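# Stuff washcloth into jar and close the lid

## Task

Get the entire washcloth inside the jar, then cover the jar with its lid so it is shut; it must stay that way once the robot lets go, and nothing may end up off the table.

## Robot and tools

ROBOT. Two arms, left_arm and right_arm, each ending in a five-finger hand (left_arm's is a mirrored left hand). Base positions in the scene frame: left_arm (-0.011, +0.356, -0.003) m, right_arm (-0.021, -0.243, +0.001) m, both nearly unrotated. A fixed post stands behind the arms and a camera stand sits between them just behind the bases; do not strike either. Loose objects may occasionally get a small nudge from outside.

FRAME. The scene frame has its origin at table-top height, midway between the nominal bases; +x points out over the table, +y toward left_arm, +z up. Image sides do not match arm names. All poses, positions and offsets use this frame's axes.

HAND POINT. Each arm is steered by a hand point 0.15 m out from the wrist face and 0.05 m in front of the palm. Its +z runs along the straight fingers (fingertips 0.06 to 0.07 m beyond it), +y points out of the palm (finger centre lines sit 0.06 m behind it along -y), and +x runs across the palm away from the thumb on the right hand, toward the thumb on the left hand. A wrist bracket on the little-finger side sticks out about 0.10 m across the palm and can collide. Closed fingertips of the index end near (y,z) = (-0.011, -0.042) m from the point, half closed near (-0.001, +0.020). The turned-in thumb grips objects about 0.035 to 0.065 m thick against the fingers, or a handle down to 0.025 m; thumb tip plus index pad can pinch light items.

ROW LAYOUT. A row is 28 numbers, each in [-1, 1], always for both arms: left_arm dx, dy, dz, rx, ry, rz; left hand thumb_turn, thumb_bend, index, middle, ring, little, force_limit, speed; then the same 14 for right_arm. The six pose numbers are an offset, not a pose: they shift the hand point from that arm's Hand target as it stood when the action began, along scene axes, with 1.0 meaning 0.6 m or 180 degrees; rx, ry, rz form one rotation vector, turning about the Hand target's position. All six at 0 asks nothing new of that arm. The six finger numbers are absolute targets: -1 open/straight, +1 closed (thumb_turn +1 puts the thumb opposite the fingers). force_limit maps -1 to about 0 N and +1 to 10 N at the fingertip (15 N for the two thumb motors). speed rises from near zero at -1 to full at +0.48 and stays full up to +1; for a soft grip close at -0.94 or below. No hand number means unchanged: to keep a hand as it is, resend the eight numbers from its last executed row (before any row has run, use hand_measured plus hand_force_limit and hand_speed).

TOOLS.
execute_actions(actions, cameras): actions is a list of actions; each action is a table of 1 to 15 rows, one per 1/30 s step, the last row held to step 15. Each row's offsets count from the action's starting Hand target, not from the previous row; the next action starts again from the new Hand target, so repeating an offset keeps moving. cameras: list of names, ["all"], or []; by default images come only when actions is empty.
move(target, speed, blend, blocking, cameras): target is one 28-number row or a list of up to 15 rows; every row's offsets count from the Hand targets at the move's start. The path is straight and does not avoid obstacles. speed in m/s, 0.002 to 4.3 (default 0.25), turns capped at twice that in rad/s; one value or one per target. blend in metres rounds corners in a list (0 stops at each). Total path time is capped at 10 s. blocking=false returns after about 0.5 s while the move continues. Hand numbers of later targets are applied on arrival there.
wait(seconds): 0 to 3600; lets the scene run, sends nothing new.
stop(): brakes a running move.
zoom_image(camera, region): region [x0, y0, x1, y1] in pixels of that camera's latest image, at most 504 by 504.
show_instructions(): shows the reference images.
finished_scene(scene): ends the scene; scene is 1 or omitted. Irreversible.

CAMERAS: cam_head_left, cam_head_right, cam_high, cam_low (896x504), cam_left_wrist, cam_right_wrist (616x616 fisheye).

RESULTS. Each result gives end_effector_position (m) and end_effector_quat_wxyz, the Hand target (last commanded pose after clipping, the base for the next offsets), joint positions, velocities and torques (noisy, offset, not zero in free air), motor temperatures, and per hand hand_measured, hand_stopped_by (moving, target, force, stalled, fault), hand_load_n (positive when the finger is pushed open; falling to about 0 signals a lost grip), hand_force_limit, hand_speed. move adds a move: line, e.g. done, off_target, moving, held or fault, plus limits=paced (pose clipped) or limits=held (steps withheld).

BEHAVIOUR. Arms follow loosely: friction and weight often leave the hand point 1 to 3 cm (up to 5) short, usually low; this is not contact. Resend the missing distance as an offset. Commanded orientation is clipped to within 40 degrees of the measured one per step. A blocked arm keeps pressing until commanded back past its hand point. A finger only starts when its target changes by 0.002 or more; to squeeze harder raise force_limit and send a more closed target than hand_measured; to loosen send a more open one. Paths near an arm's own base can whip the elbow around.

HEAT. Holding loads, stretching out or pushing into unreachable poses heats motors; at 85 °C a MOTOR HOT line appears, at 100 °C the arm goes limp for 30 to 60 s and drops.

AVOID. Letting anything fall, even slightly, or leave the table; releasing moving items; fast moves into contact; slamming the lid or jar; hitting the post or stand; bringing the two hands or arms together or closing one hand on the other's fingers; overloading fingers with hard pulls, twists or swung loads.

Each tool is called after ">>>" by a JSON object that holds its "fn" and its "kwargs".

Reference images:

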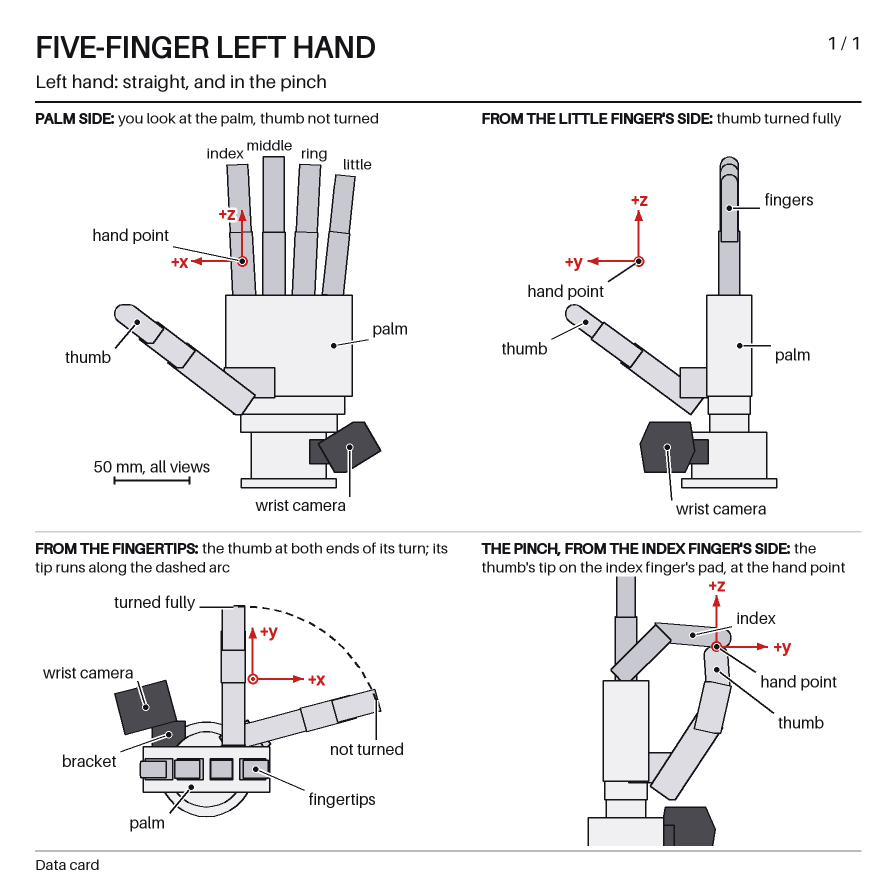

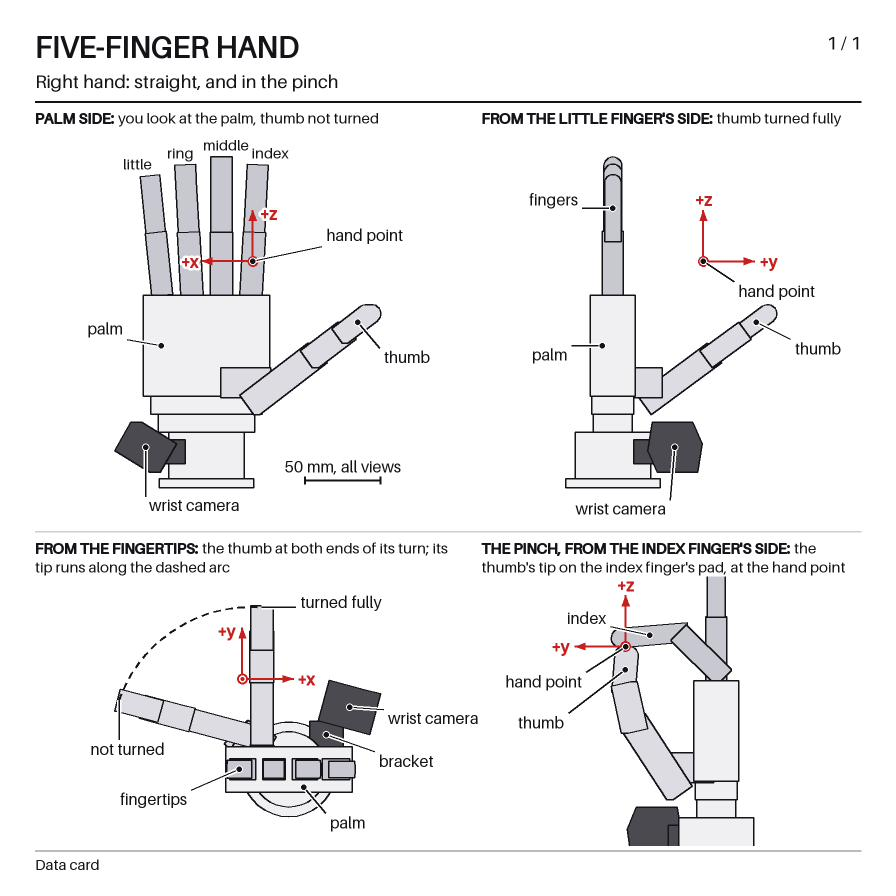

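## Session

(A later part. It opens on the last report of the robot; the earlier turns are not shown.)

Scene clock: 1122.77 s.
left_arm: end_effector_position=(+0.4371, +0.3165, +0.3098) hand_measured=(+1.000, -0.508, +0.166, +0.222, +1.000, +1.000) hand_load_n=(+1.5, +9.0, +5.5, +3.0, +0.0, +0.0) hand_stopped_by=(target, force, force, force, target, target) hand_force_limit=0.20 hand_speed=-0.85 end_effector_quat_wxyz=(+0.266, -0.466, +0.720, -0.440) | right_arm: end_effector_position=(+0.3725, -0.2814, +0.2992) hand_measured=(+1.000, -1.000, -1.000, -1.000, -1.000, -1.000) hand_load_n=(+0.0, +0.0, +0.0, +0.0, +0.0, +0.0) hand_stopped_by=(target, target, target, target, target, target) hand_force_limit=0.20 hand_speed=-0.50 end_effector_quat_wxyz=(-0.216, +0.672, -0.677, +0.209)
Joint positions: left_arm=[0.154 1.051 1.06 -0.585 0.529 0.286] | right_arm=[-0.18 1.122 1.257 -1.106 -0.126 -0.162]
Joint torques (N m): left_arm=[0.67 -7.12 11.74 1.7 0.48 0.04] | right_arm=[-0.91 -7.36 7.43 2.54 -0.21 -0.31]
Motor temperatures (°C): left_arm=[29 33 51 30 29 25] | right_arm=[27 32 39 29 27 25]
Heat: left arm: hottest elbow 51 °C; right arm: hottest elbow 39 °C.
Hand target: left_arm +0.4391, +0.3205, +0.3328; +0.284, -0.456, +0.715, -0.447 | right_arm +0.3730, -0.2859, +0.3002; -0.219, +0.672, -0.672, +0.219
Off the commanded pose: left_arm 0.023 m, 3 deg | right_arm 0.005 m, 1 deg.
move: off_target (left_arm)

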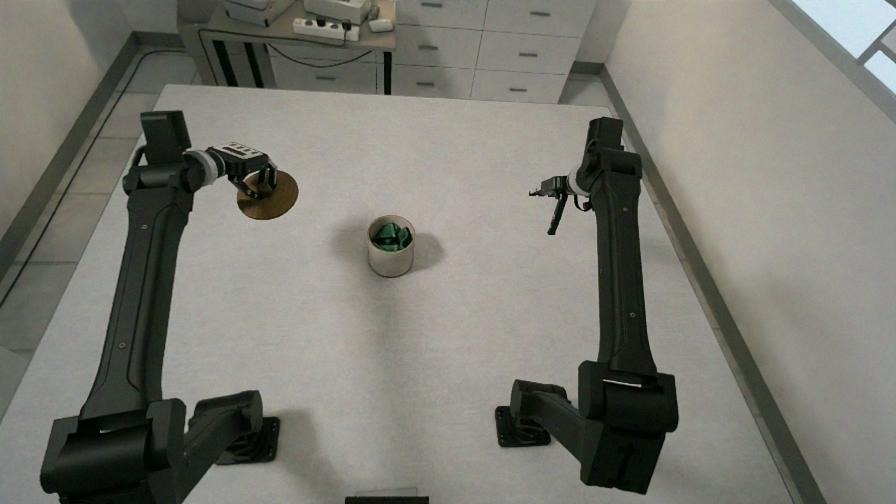

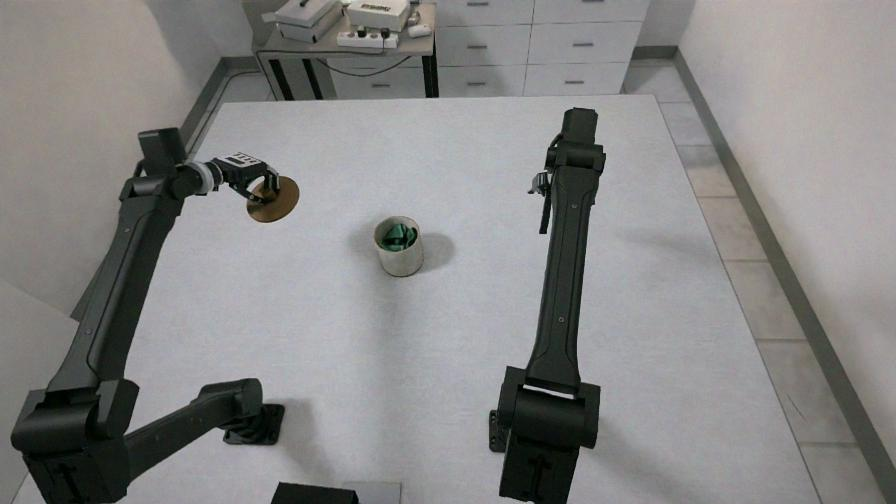

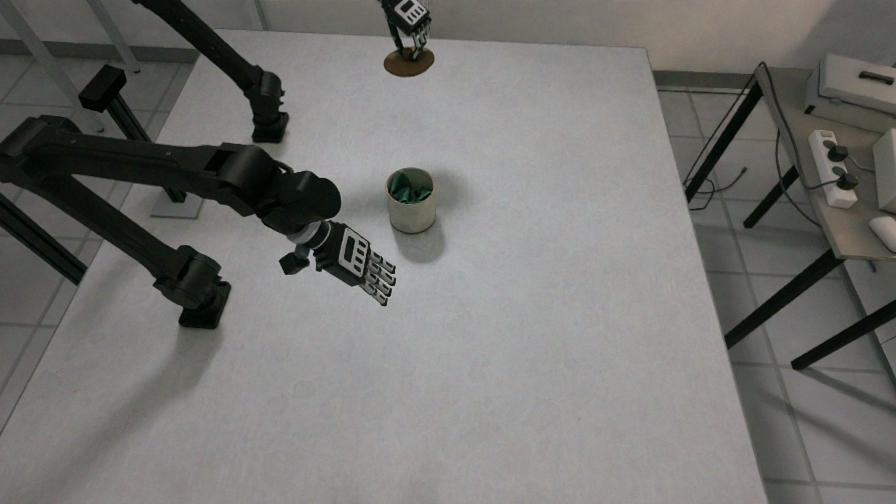

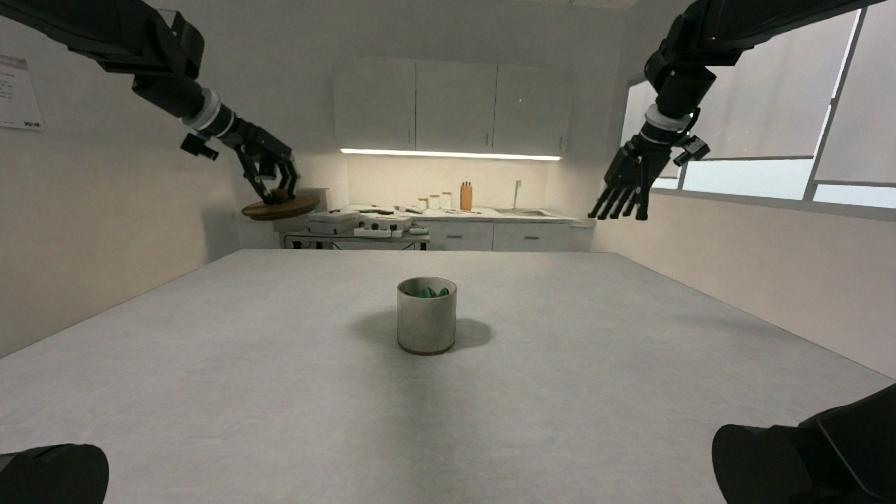

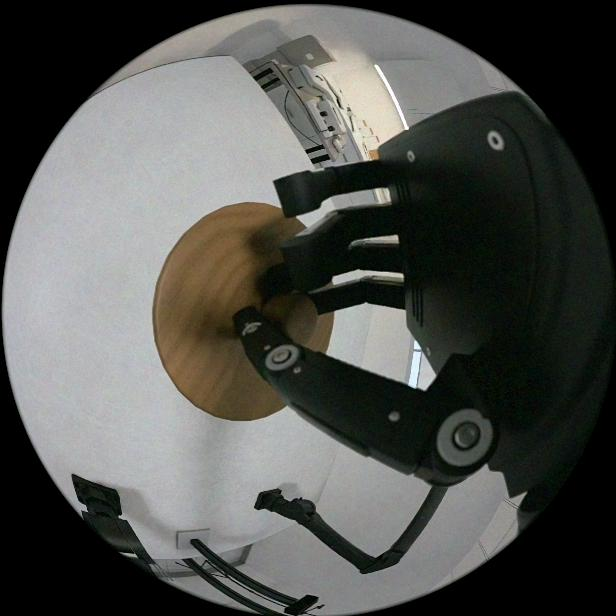

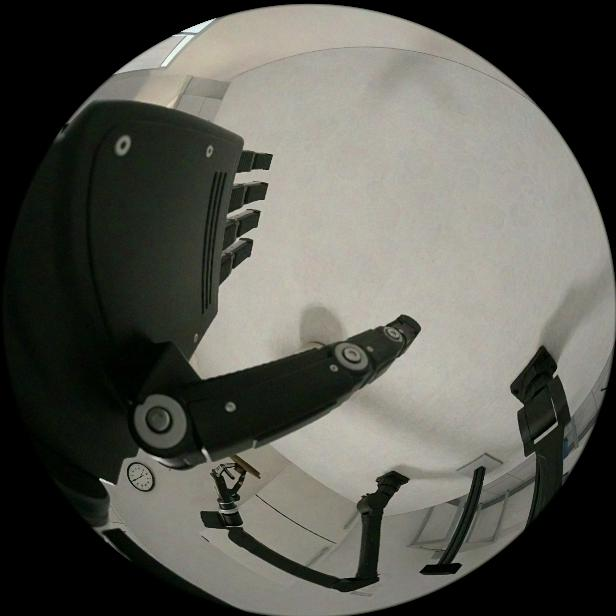

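>>> {"fn": "move", "kwargs": {"target": [[0,0,0,0,0,0,1,0.0,0.3,0.3,1,1,0.2,-0.85, -0.012,0.613,-0.06,0,0.2,0,1,-1,-1,-1,-1,1,0.2,-0.4]], "cameras": ["cam_head_left","cam_high","cam_low","cam_right_wrist"], "speed": 0.2}}

>>> {"fn": "zoom_image", "kwargs": {"camera": "cam_high", "region": [350, 110, 470, 240]}}

>>> {"fn": "zoom_image", "kwargs": {"camera": "cam_low", "region": [370, 220, 490, 340]}}

>>> {"fn": "zoom_image", "kwargs": {"camera": "cam_head_left", "region": [340, 160, 450, 280]}}

Scene clock: 1151.00 s.
left_arm: end_effector_position=(+0.4371, +0.3165, +0.3098) hand_measured=(+1.000, -0.508, +0.166, +0.222, +1.000, +1.000) hand_load_n=(+1.5, +9.0, +5.5, +3.0, +0.0, +0.0) hand_stopped_by=(target, force, force, force, target, target) hand_force_limit=0.20 hand_speed=-0.85 end_effector_quat_wxyz=(+0.266, -0.466, +0.720, -0.440) | right_arm: end_effector_position=(+0.3565, +0.0741, +0.2543) hand_measured=(+1.000, -1.000, -1.000, -1.000, -1.000, +1.000) hand_load_n=(+0.0, +0.0, +0.0, +0.0, +0.0, +0.5) hand_stopped_by=(target, target, target, target, target, target) hand_force_limit=0.20 hand_speed=-0.40 end_effector_quat_wxyz=(+0.010, +0.712, -0.702, -0.002)
Joint positions: left_arm=[0.154 1.051 1.06 -0.585 0.529 0.286] | right_arm=[0.61 1.73 1.802 -1.663 0.001 0.568]
Joint torques (N m): left_arm=[1.38 -7.06 11.95 1.61 0.38 0.08] | right_arm=[0.09 -13.45 10.76 0.25 -0.09 -0.06]
Motor temperatures (°C): left_arm=[29 32 56 30 29 25] | right_arm=[27 32 39 29 27 25]
Heat: left arm: hottest elbow 56 °C; right arm: hottest elbow 39 °C.
Hand target: left_arm +0.4391, +0.3205, +0.3328; +0.284, -0.456, +0.715, -0.447 | right_arm +0.3657, +0.0819, +0.2642; -0.001, +0.707, -0.707, +0.000
Off the commanded pose: left_arm 0.023 m, 3 deg | right_arm 0.016 m, 2 deg.
move: off_target (right_arm)

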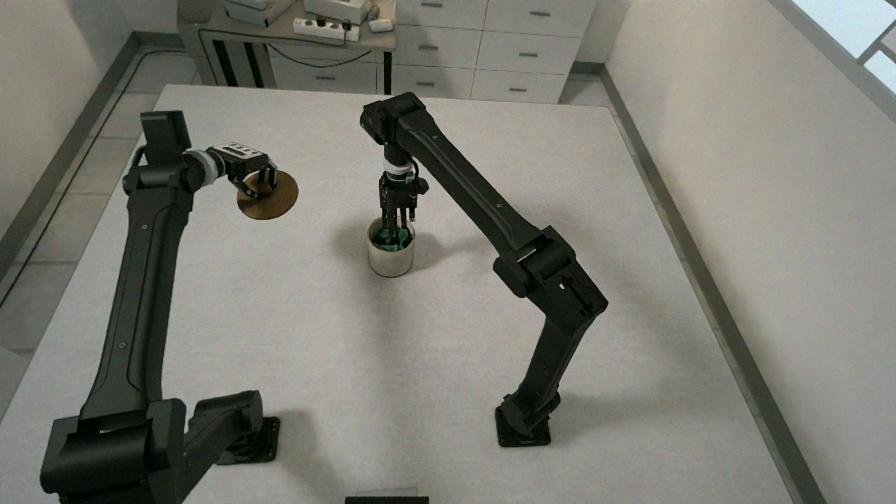

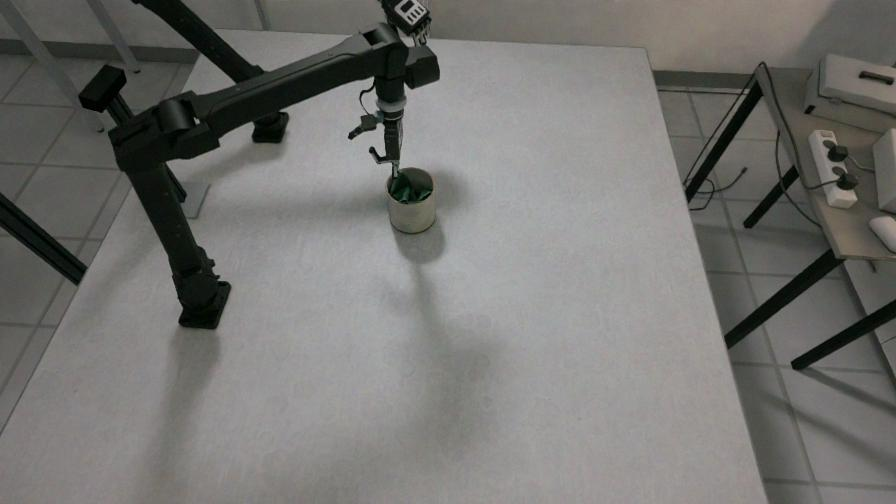

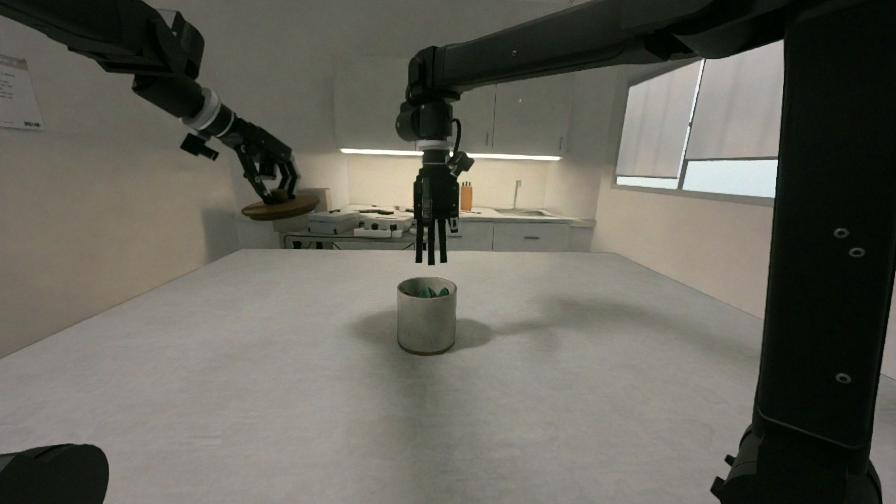

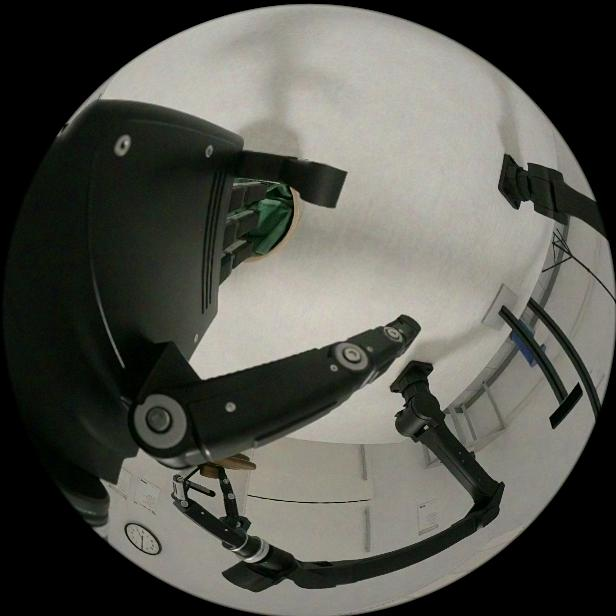

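Scaled by 3.877 from the camera's image (finer frame: 1280x720).

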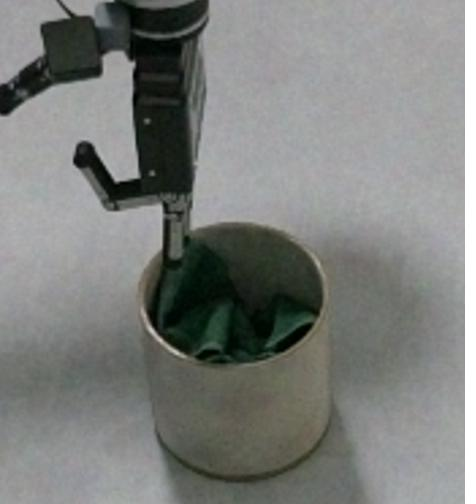

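Scaled by 4.200 from the camera's image (finer frame: 1280x720).

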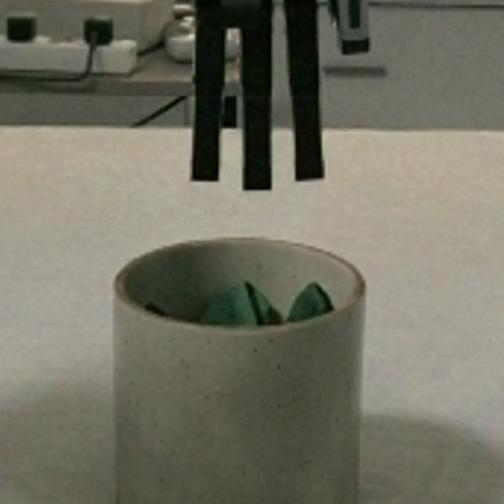

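Scaled by 4.200 from the camera's image (finer frame: 1280x720).

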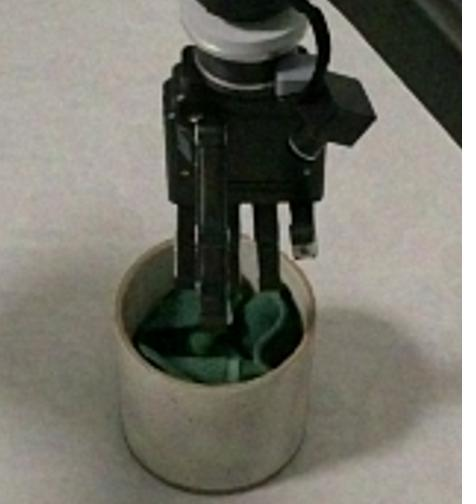

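>>> {"fn": "move", "kwargs": {"target": [[0,0,0,0,0,0,1,0.0,0.3,0.3,1,1,0.2,-0.85, -0.006,0.02,-0.06,0,0,0,1,-1,-1,-1,-1,1,0.2,-0.4],[0,0,0,0,0,0,1,0.0,0.3,0.3,1,1,0.2,-0.85, -0.006,0.02,-0.19,0,0,0,1,-1,-1,-1,-1,1,0.2,-0.4]], "cameras": ["cam_head_left","cam_high","cam_low","cam_right_wrist"], "speed": 0.1}}

>>> {"fn": "zoom_image", "kwargs": {"camera": "cam_high", "region": [350, 110, 470, 240]}}

>>> {"fn": "zoom_image", "kwargs": {"camera": "cam_low", "region": [370, 220, 490, 340]}}

>>> {"fn": "zoom_image", "kwargs": {"camera": "cam_head_left", "region": [340, 160, 450, 280]}}

Scene clock: 1166.43 s.
left_arm: end_effector_position=(+0.4371, +0.3165, +0.3098) hand_measured=(+1.000, -0.508, +0.166, +0.222, +1.000, +1.000) hand_load_n=(+1.5, +9.0, +5.5, +3.0, +0.0, +0.0) hand_stopped_by=(target, force, force, force, target, target) hand_force_limit=0.20 hand_speed=-0.85 end_effector_quat_wxyz=(+0.266, -0.466, +0.720, -0.440) | right_arm: end_effector_position=(+0.3628, +0.0892, +0.1597) hand_measured=(+1.000, -1.000, -1.000, -1.000, -1.000, +1.000) hand_load_n=(+0.0, +0.0, +0.0, +0.0, -0.5, +0.0) hand_stopped_by=(target, target, target, target, target, target) hand_force_limit=0.20 hand_speed=-0.40 end_effector_quat_wxyz=(-0.005, +0.710, -0.704, +0.001)
Joint positions: left_arm=[0.154 1.051 1.06 -0.585 0.529 0.286] | right_arm=[0.627 1.756 1.59 -1.395 0.001 0.591]
Joint torques (N m): left_arm=[0.97 -7 11.51 1.72 0.48 0.08] | right_arm=[0.67 -13.74 6.72 1.17 -0.07 -0.04]
Motor temperatures (°C): left_arm=[29 32 57 30 30 25] | right_arm=[27 33 41 28 27 25]
Heat: left arm: hottest elbow 57 °C; right arm: hottest elbow 41 °C.
Hand target: left_arm +0.4391, +0.3205, +0.3328; +0.284, -0.456, +0.715, -0.447 | right_arm +0.3621, +0.0938, +0.1501; -0.001, +0.707, -0.707, +0.000
Off the commanded pose: left_arm 0.023 m, 2 deg | right_arm 0.011 m, 1 deg.
move: off_target (right_arm)

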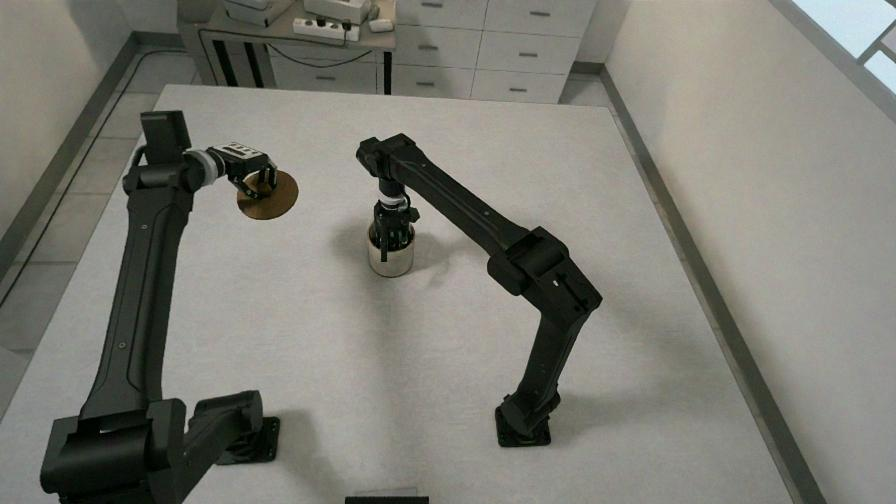

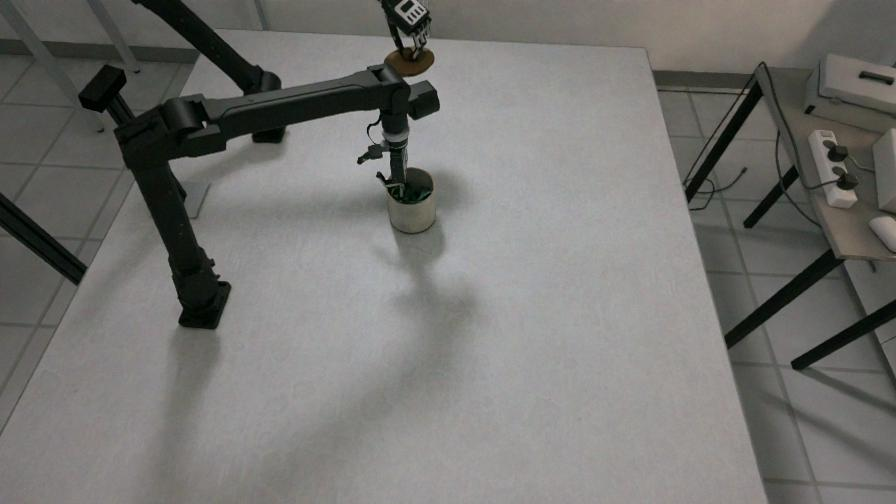

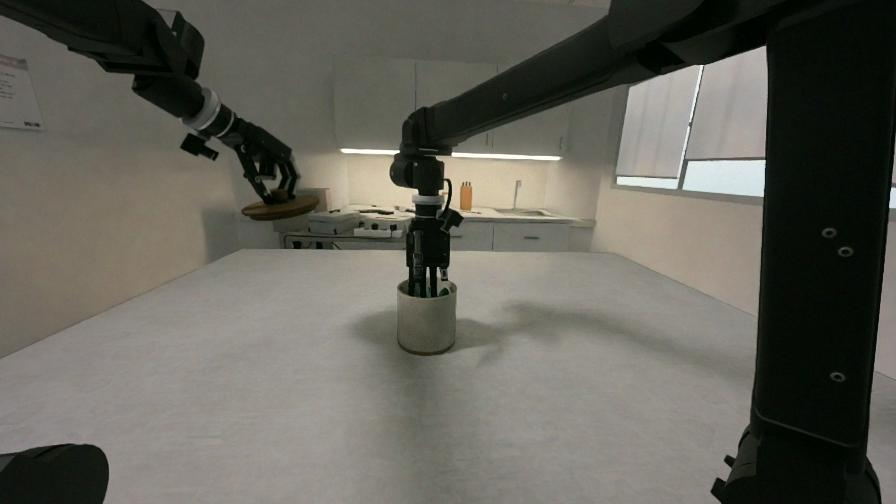

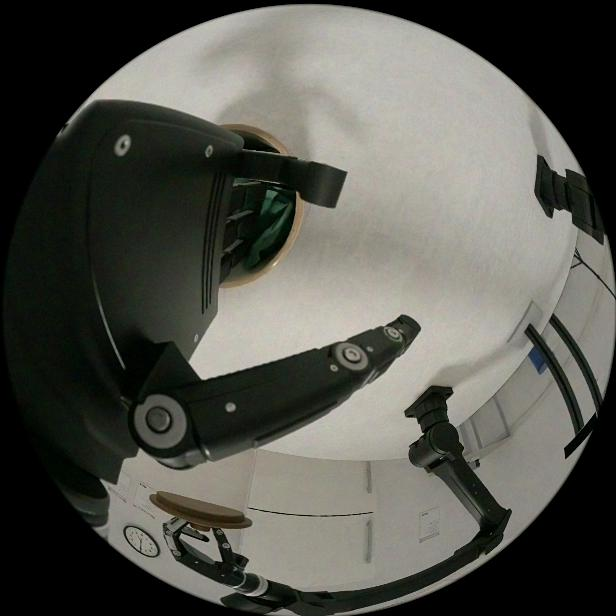

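Scaled by 3.877 from the camera's image (finer frame: 1280x720).

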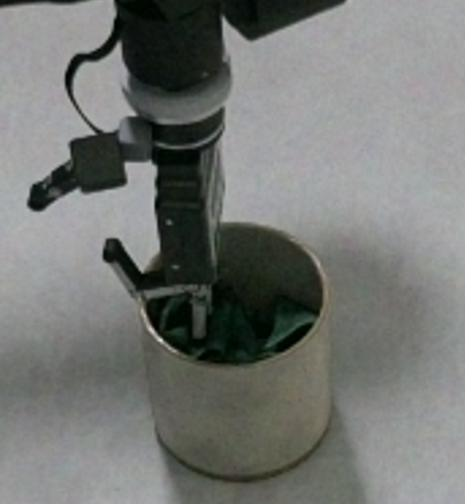

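Scaled by 4.200 from the camera's image (finer frame: 1280x720).

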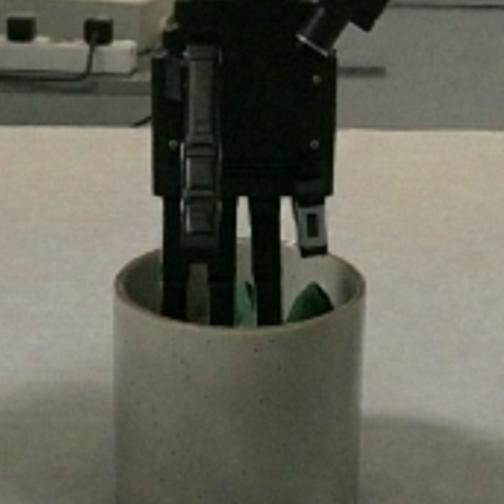

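Scaled by 4.200 from the camera's image (finer frame: 1280x720).

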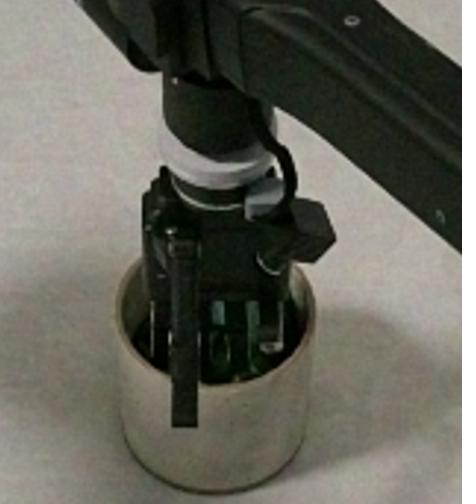

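>>> {"fn": "move", "kwargs": {"target": [[0,0,0,0,0,0,1,0.0,0.3,0.3,1,1,0.2,-0.85, 0,0,0.13,0,0,0,1,-1,-1,-1,-1,1,0.2,-0.4],[0,0,0,0,0,0,1,0.0,0.3,0.3,1,1,0.2,-0.85, 0.035,0.0,0.13,0,0,0,1,-1,-1,-1,-1,-1,0.2,-0.4],[0,0,0,0,0,0,1,0.0,0.3,0.3,1,1,0.2,-0.85, 0.035,0.0,0.02,0,0,0,1,-1,-1,-1,-1,-1,0.2,-0.4]], "cameras": ["cam_head_left","cam_high","cam_low","cam_right_wrist"], "speed": 0.1}}

>>> {"fn": "zoom_image", "kwargs": {"camera": "cam_high", "region": [350, 110, 470, 240]}}

>>> {"fn": "zoom_image", "kwargs": {"camera": "cam_low", "region": [370, 220, 490, 340]}}

>>> {"fn": "zoom_image", "kwargs": {"camera": "cam_head_left", "region": [340, 160, 450, 280]}}

Scene clock: 1187.13 s.
left_arm: end_effector_position=(+0.4371, +0.3165, +0.3098) hand_measured=(+1.000, -0.508, +0.166, +0.222, +1.000, +1.000) hand_load_n=(+1.5, +9.0, +5.0, +3.0, +0.0, +0.0) hand_stopped_by=(target, force, force, force, target, target) hand_force_limit=0.20 hand_speed=-0.85 end_effector_quat_wxyz=(+0.266, -0.466, +0.720, -0.440) | right_arm: end_effector_position=(+0.3788, +0.0968, +0.1722) hand_measured=(+1.000, -1.000, -1.000, -1.000, -1.000, -1.000) hand_load_n=(+0.0, +0.0, +0.0, +0.0, +0.0, +0.0) hand_stopped_by=(target, target, target, target, target, target) hand_force_limit=0.20 hand_speed=-0.40 end_effector_quat_wxyz=(-0.005, +0.708, -0.706, +0.001)
Joint positions: left_arm=[0.154 1.051 1.06 -0.585 0.529 0.286] | right_arm=[0.621 1.796 1.679 -1.443 0.001 0.591]
Joint torques (N m): left_arm=[0.5 -6.65 11.4 1.72 0.41 0.04] | right_arm=[-0.85 -14.33 6.71 1.16 -0.07 -0.22]
Motor temperatures (°C): left_arm=[29 32 58 30 30 25] | right_arm=[27 33 40 28 27 25]
Heat: left arm: hottest elbow 58 °C; right arm: hottest elbow 40 °C.
Hand target: left_arm +0.4391, +0.3205, +0.3328; +0.284, -0.456, +0.715, -0.447 | right_arm +0.3832, +0.0939, +0.1622; -0.001, +0.707, -0.707, +0.000
Off the commanded pose: left_arm 0.023 m, 2 deg | right_arm 0.011 m, 1 deg.
move: off_target (right_arm); target 2's new numbers were sent with right_arm's hand 0.016 m and 1 deg from that target

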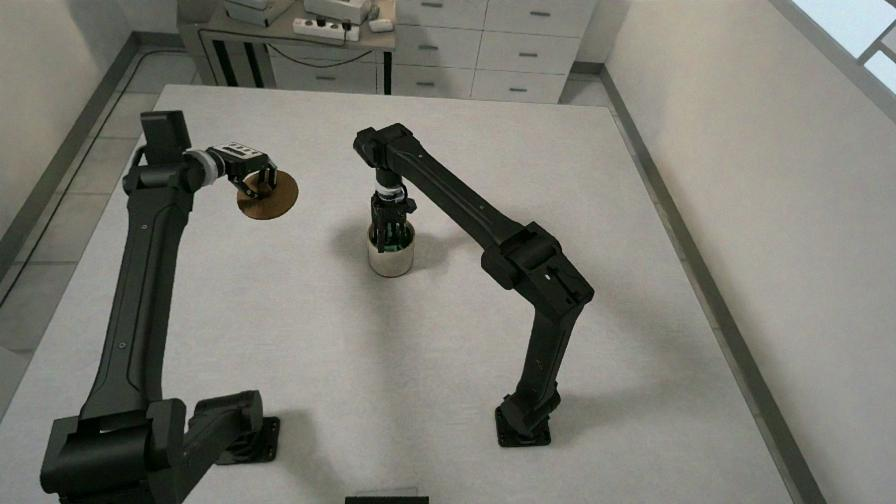

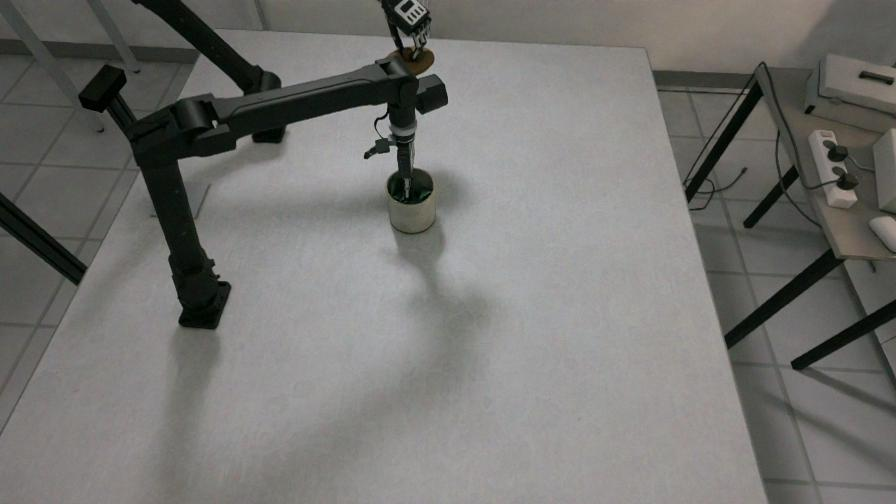

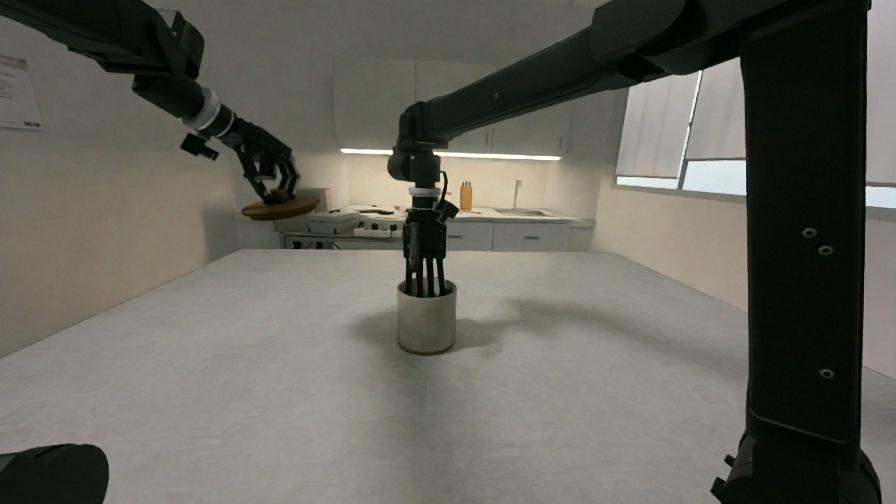

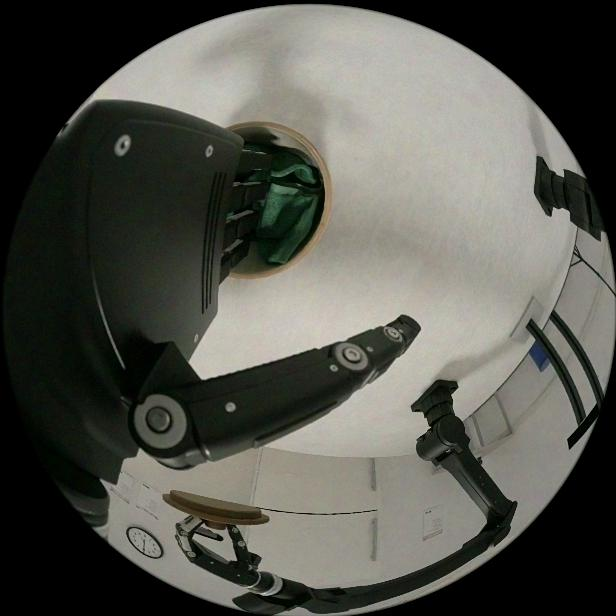

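Scaled by 3.877 from the camera's image (finer frame: 1280x720).

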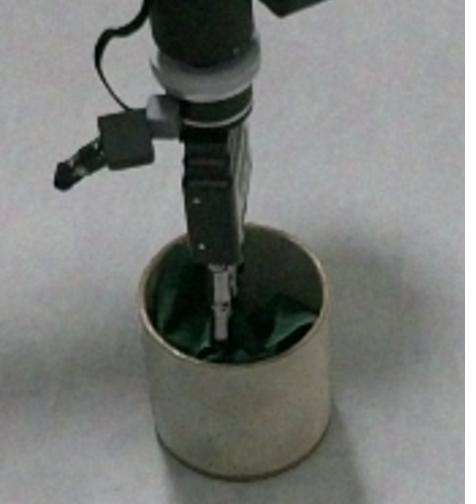

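Scaled by 4.200 from the camera's image (finer frame: 1280x720).

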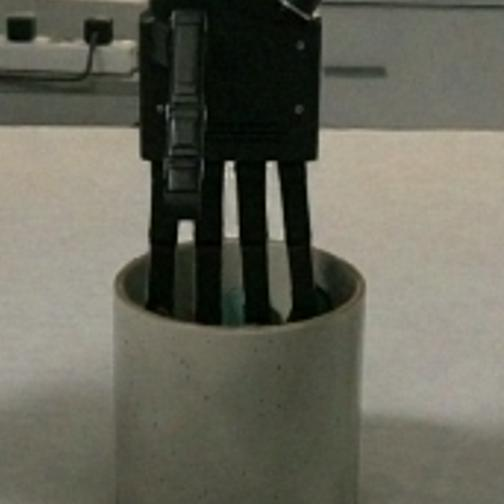

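Scaled by 4.200 from the camera's image (finer frame: 1280x720).

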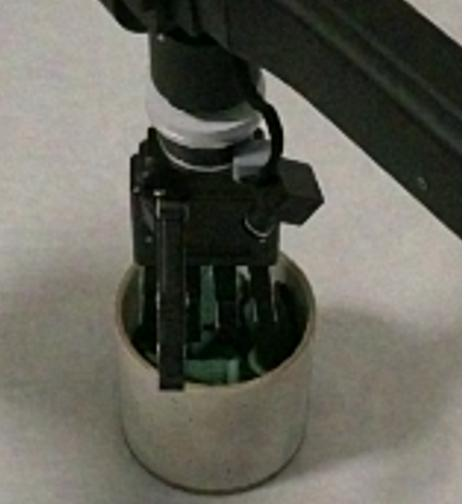

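>>> {"fn": "move", "kwargs": {"target": [[0,0,0,0,0,0,1,0.0,0.3,0.3,1,1,0.2,-0.85, 0,-0.012,-0.125,0,0,0,1,-1,-1,-1,-1,-1,0.2,-0.4],[0,0,0,0,0,0,1,0.0,0.3,0.3,1,1,0.2,-0.85, 0,-0.012,0.13,0,0,0,1,-1,-1,-1,-1,-1,0.2,-0.4]], "cameras": ["cam_head_left","cam_high","cam_low","cam_right_wrist"], "speed": 0.08}}

>>> {"fn": "zoom_image", "kwargs": {"camera": "cam_high", "region": [370, 150, 460, 240]}}

>>> {"fn": "zoom_image", "kwargs": {"camera": "cam_low", "region": [370, 240, 490, 360]}}

>>> {"fn": "zoom_image", "kwargs": {"camera": "cam_head_left", "region": [350, 190, 440, 280]}}

Scene clock: 1201.03 s.
left_arm: end_effector_position=(+0.4371, +0.3165, +0.3098) hand_measured=(+1.000, -0.508, +0.166, +0.222, +1.000, +1.000) hand_load_n=(+1.5, +9.0, +5.0, +3.0, +0.0, +0.0) hand_stopped_by=(target, force, force, force, target, target) hand_force_limit=0.20 hand_speed=-0.85 end_effector_quat_wxyz=(+0.266, -0.466, +0.720, -0.440) | right_arm: end_effector_position=(+0.3728, +0.0856, +0.2157) hand_measured=(+1.000, -1.000, -1.000, -1.000, -1.000, -1.000) hand_load_n=(+0.5, +0.0, +0.0, +0.0, +0.0, +0.0) hand_stopped_by=(target, target, target, target, target, target) hand_force_limit=0.20 hand_speed=-0.40 end_effector_quat_wxyz=(+0.026, +0.704, -0.709, -0.005)
Joint positions: left_arm=[0.154 1.051 1.06 -0.585 0.529 0.286] | right_arm=[0.61 1.803 1.797 -1.616 0.001 0.589]
Joint torques (N m): left_arm=[0.91 -7.24 11.9 1.65 0.46 0.03] | right_arm=[-0.73 -17.08 10.76 0.16 -0.05 -0.3]
Motor temperatures (°C): left_arm=[29 32 58 29 30 25] | right_arm=[27 33 40 28 27 25]
Heat: left arm: hottest elbow 58 °C; right arm: hottest elbow 40 °C.
Hand target: left_arm +0.4391, +0.3205, +0.3328; +0.284, -0.456, +0.715, -0.447 | right_arm +0.3832, +0.0867, +0.2401; -0.001, +0.707, -0.707, +0.000
Off the commanded pose: left_arm 0.023 m, 2 deg | right_arm 0.027 m, 3 deg.
move: off_target (right_arm)

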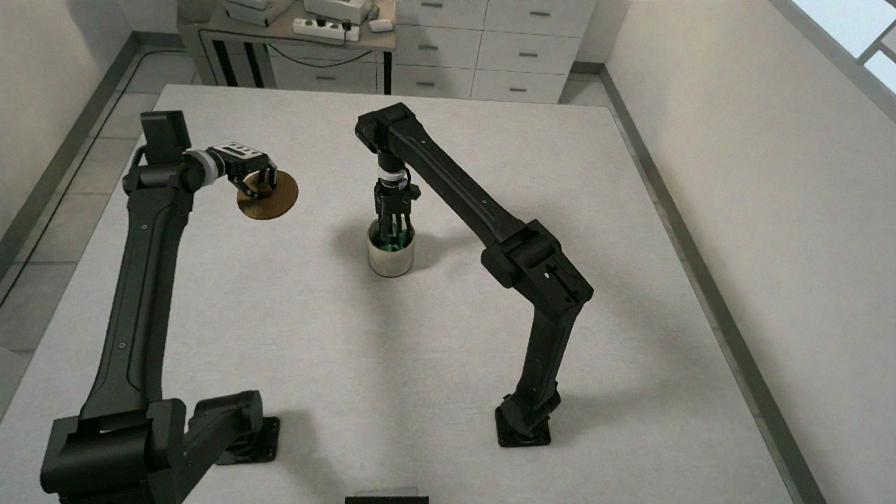

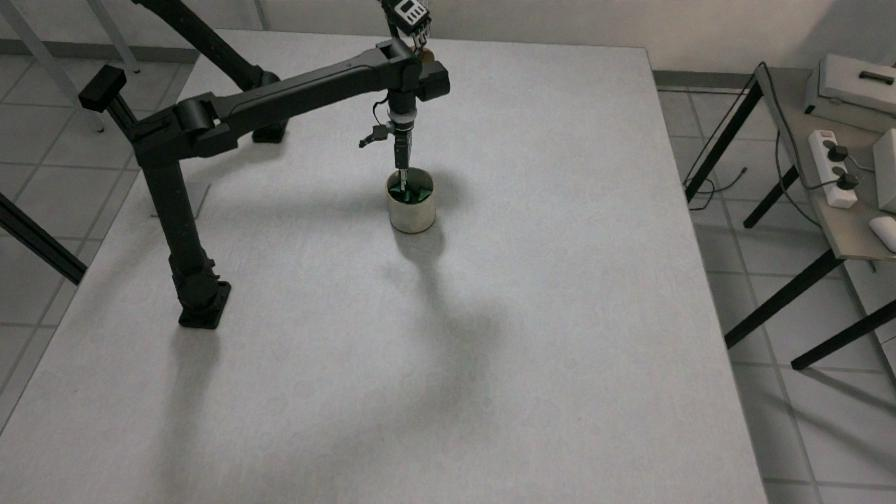

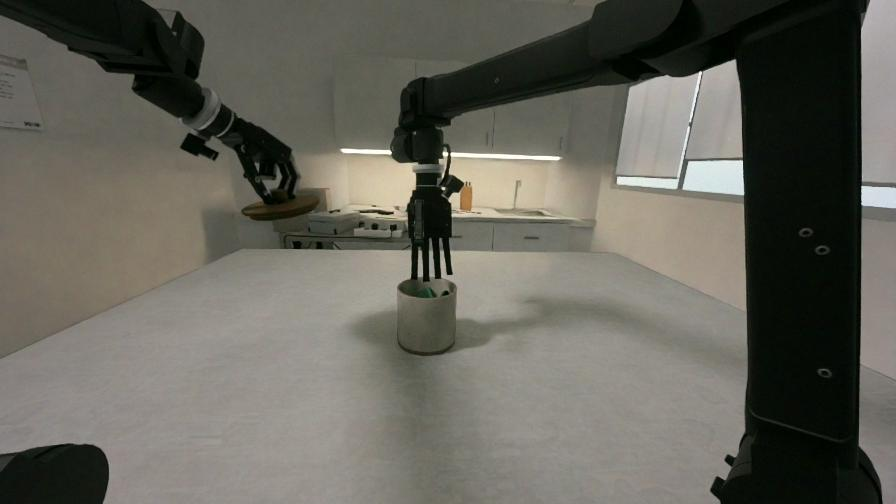

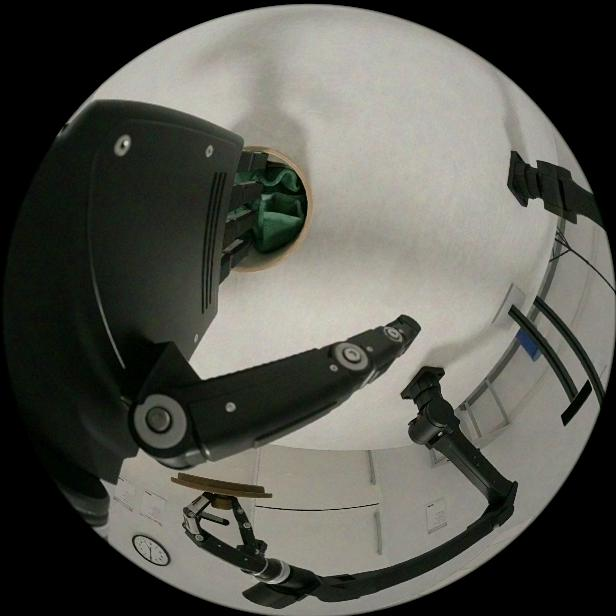

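Scaled by 5.600 from the camera's image (finer frame: 1280x720).

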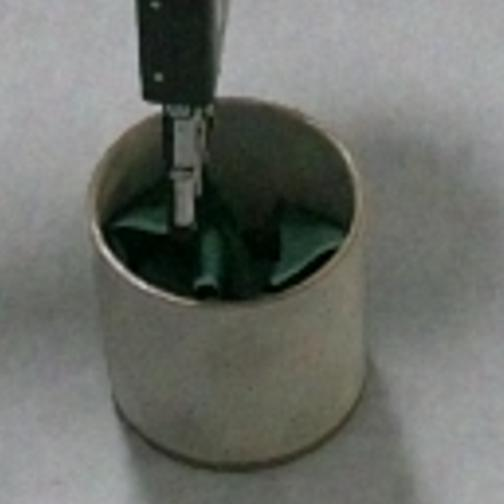

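Scaled by 4.200 from the camera's image (finer frame: 1280x720).

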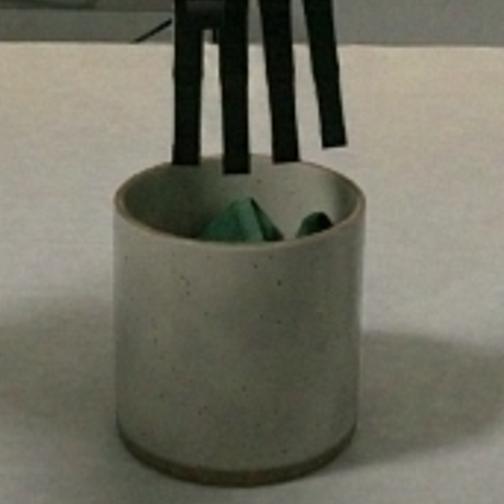

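Scaled by 5.600 from the camera's image (finer frame: 1280x720).

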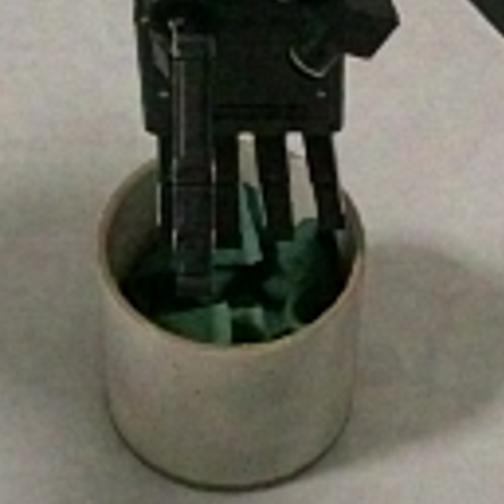

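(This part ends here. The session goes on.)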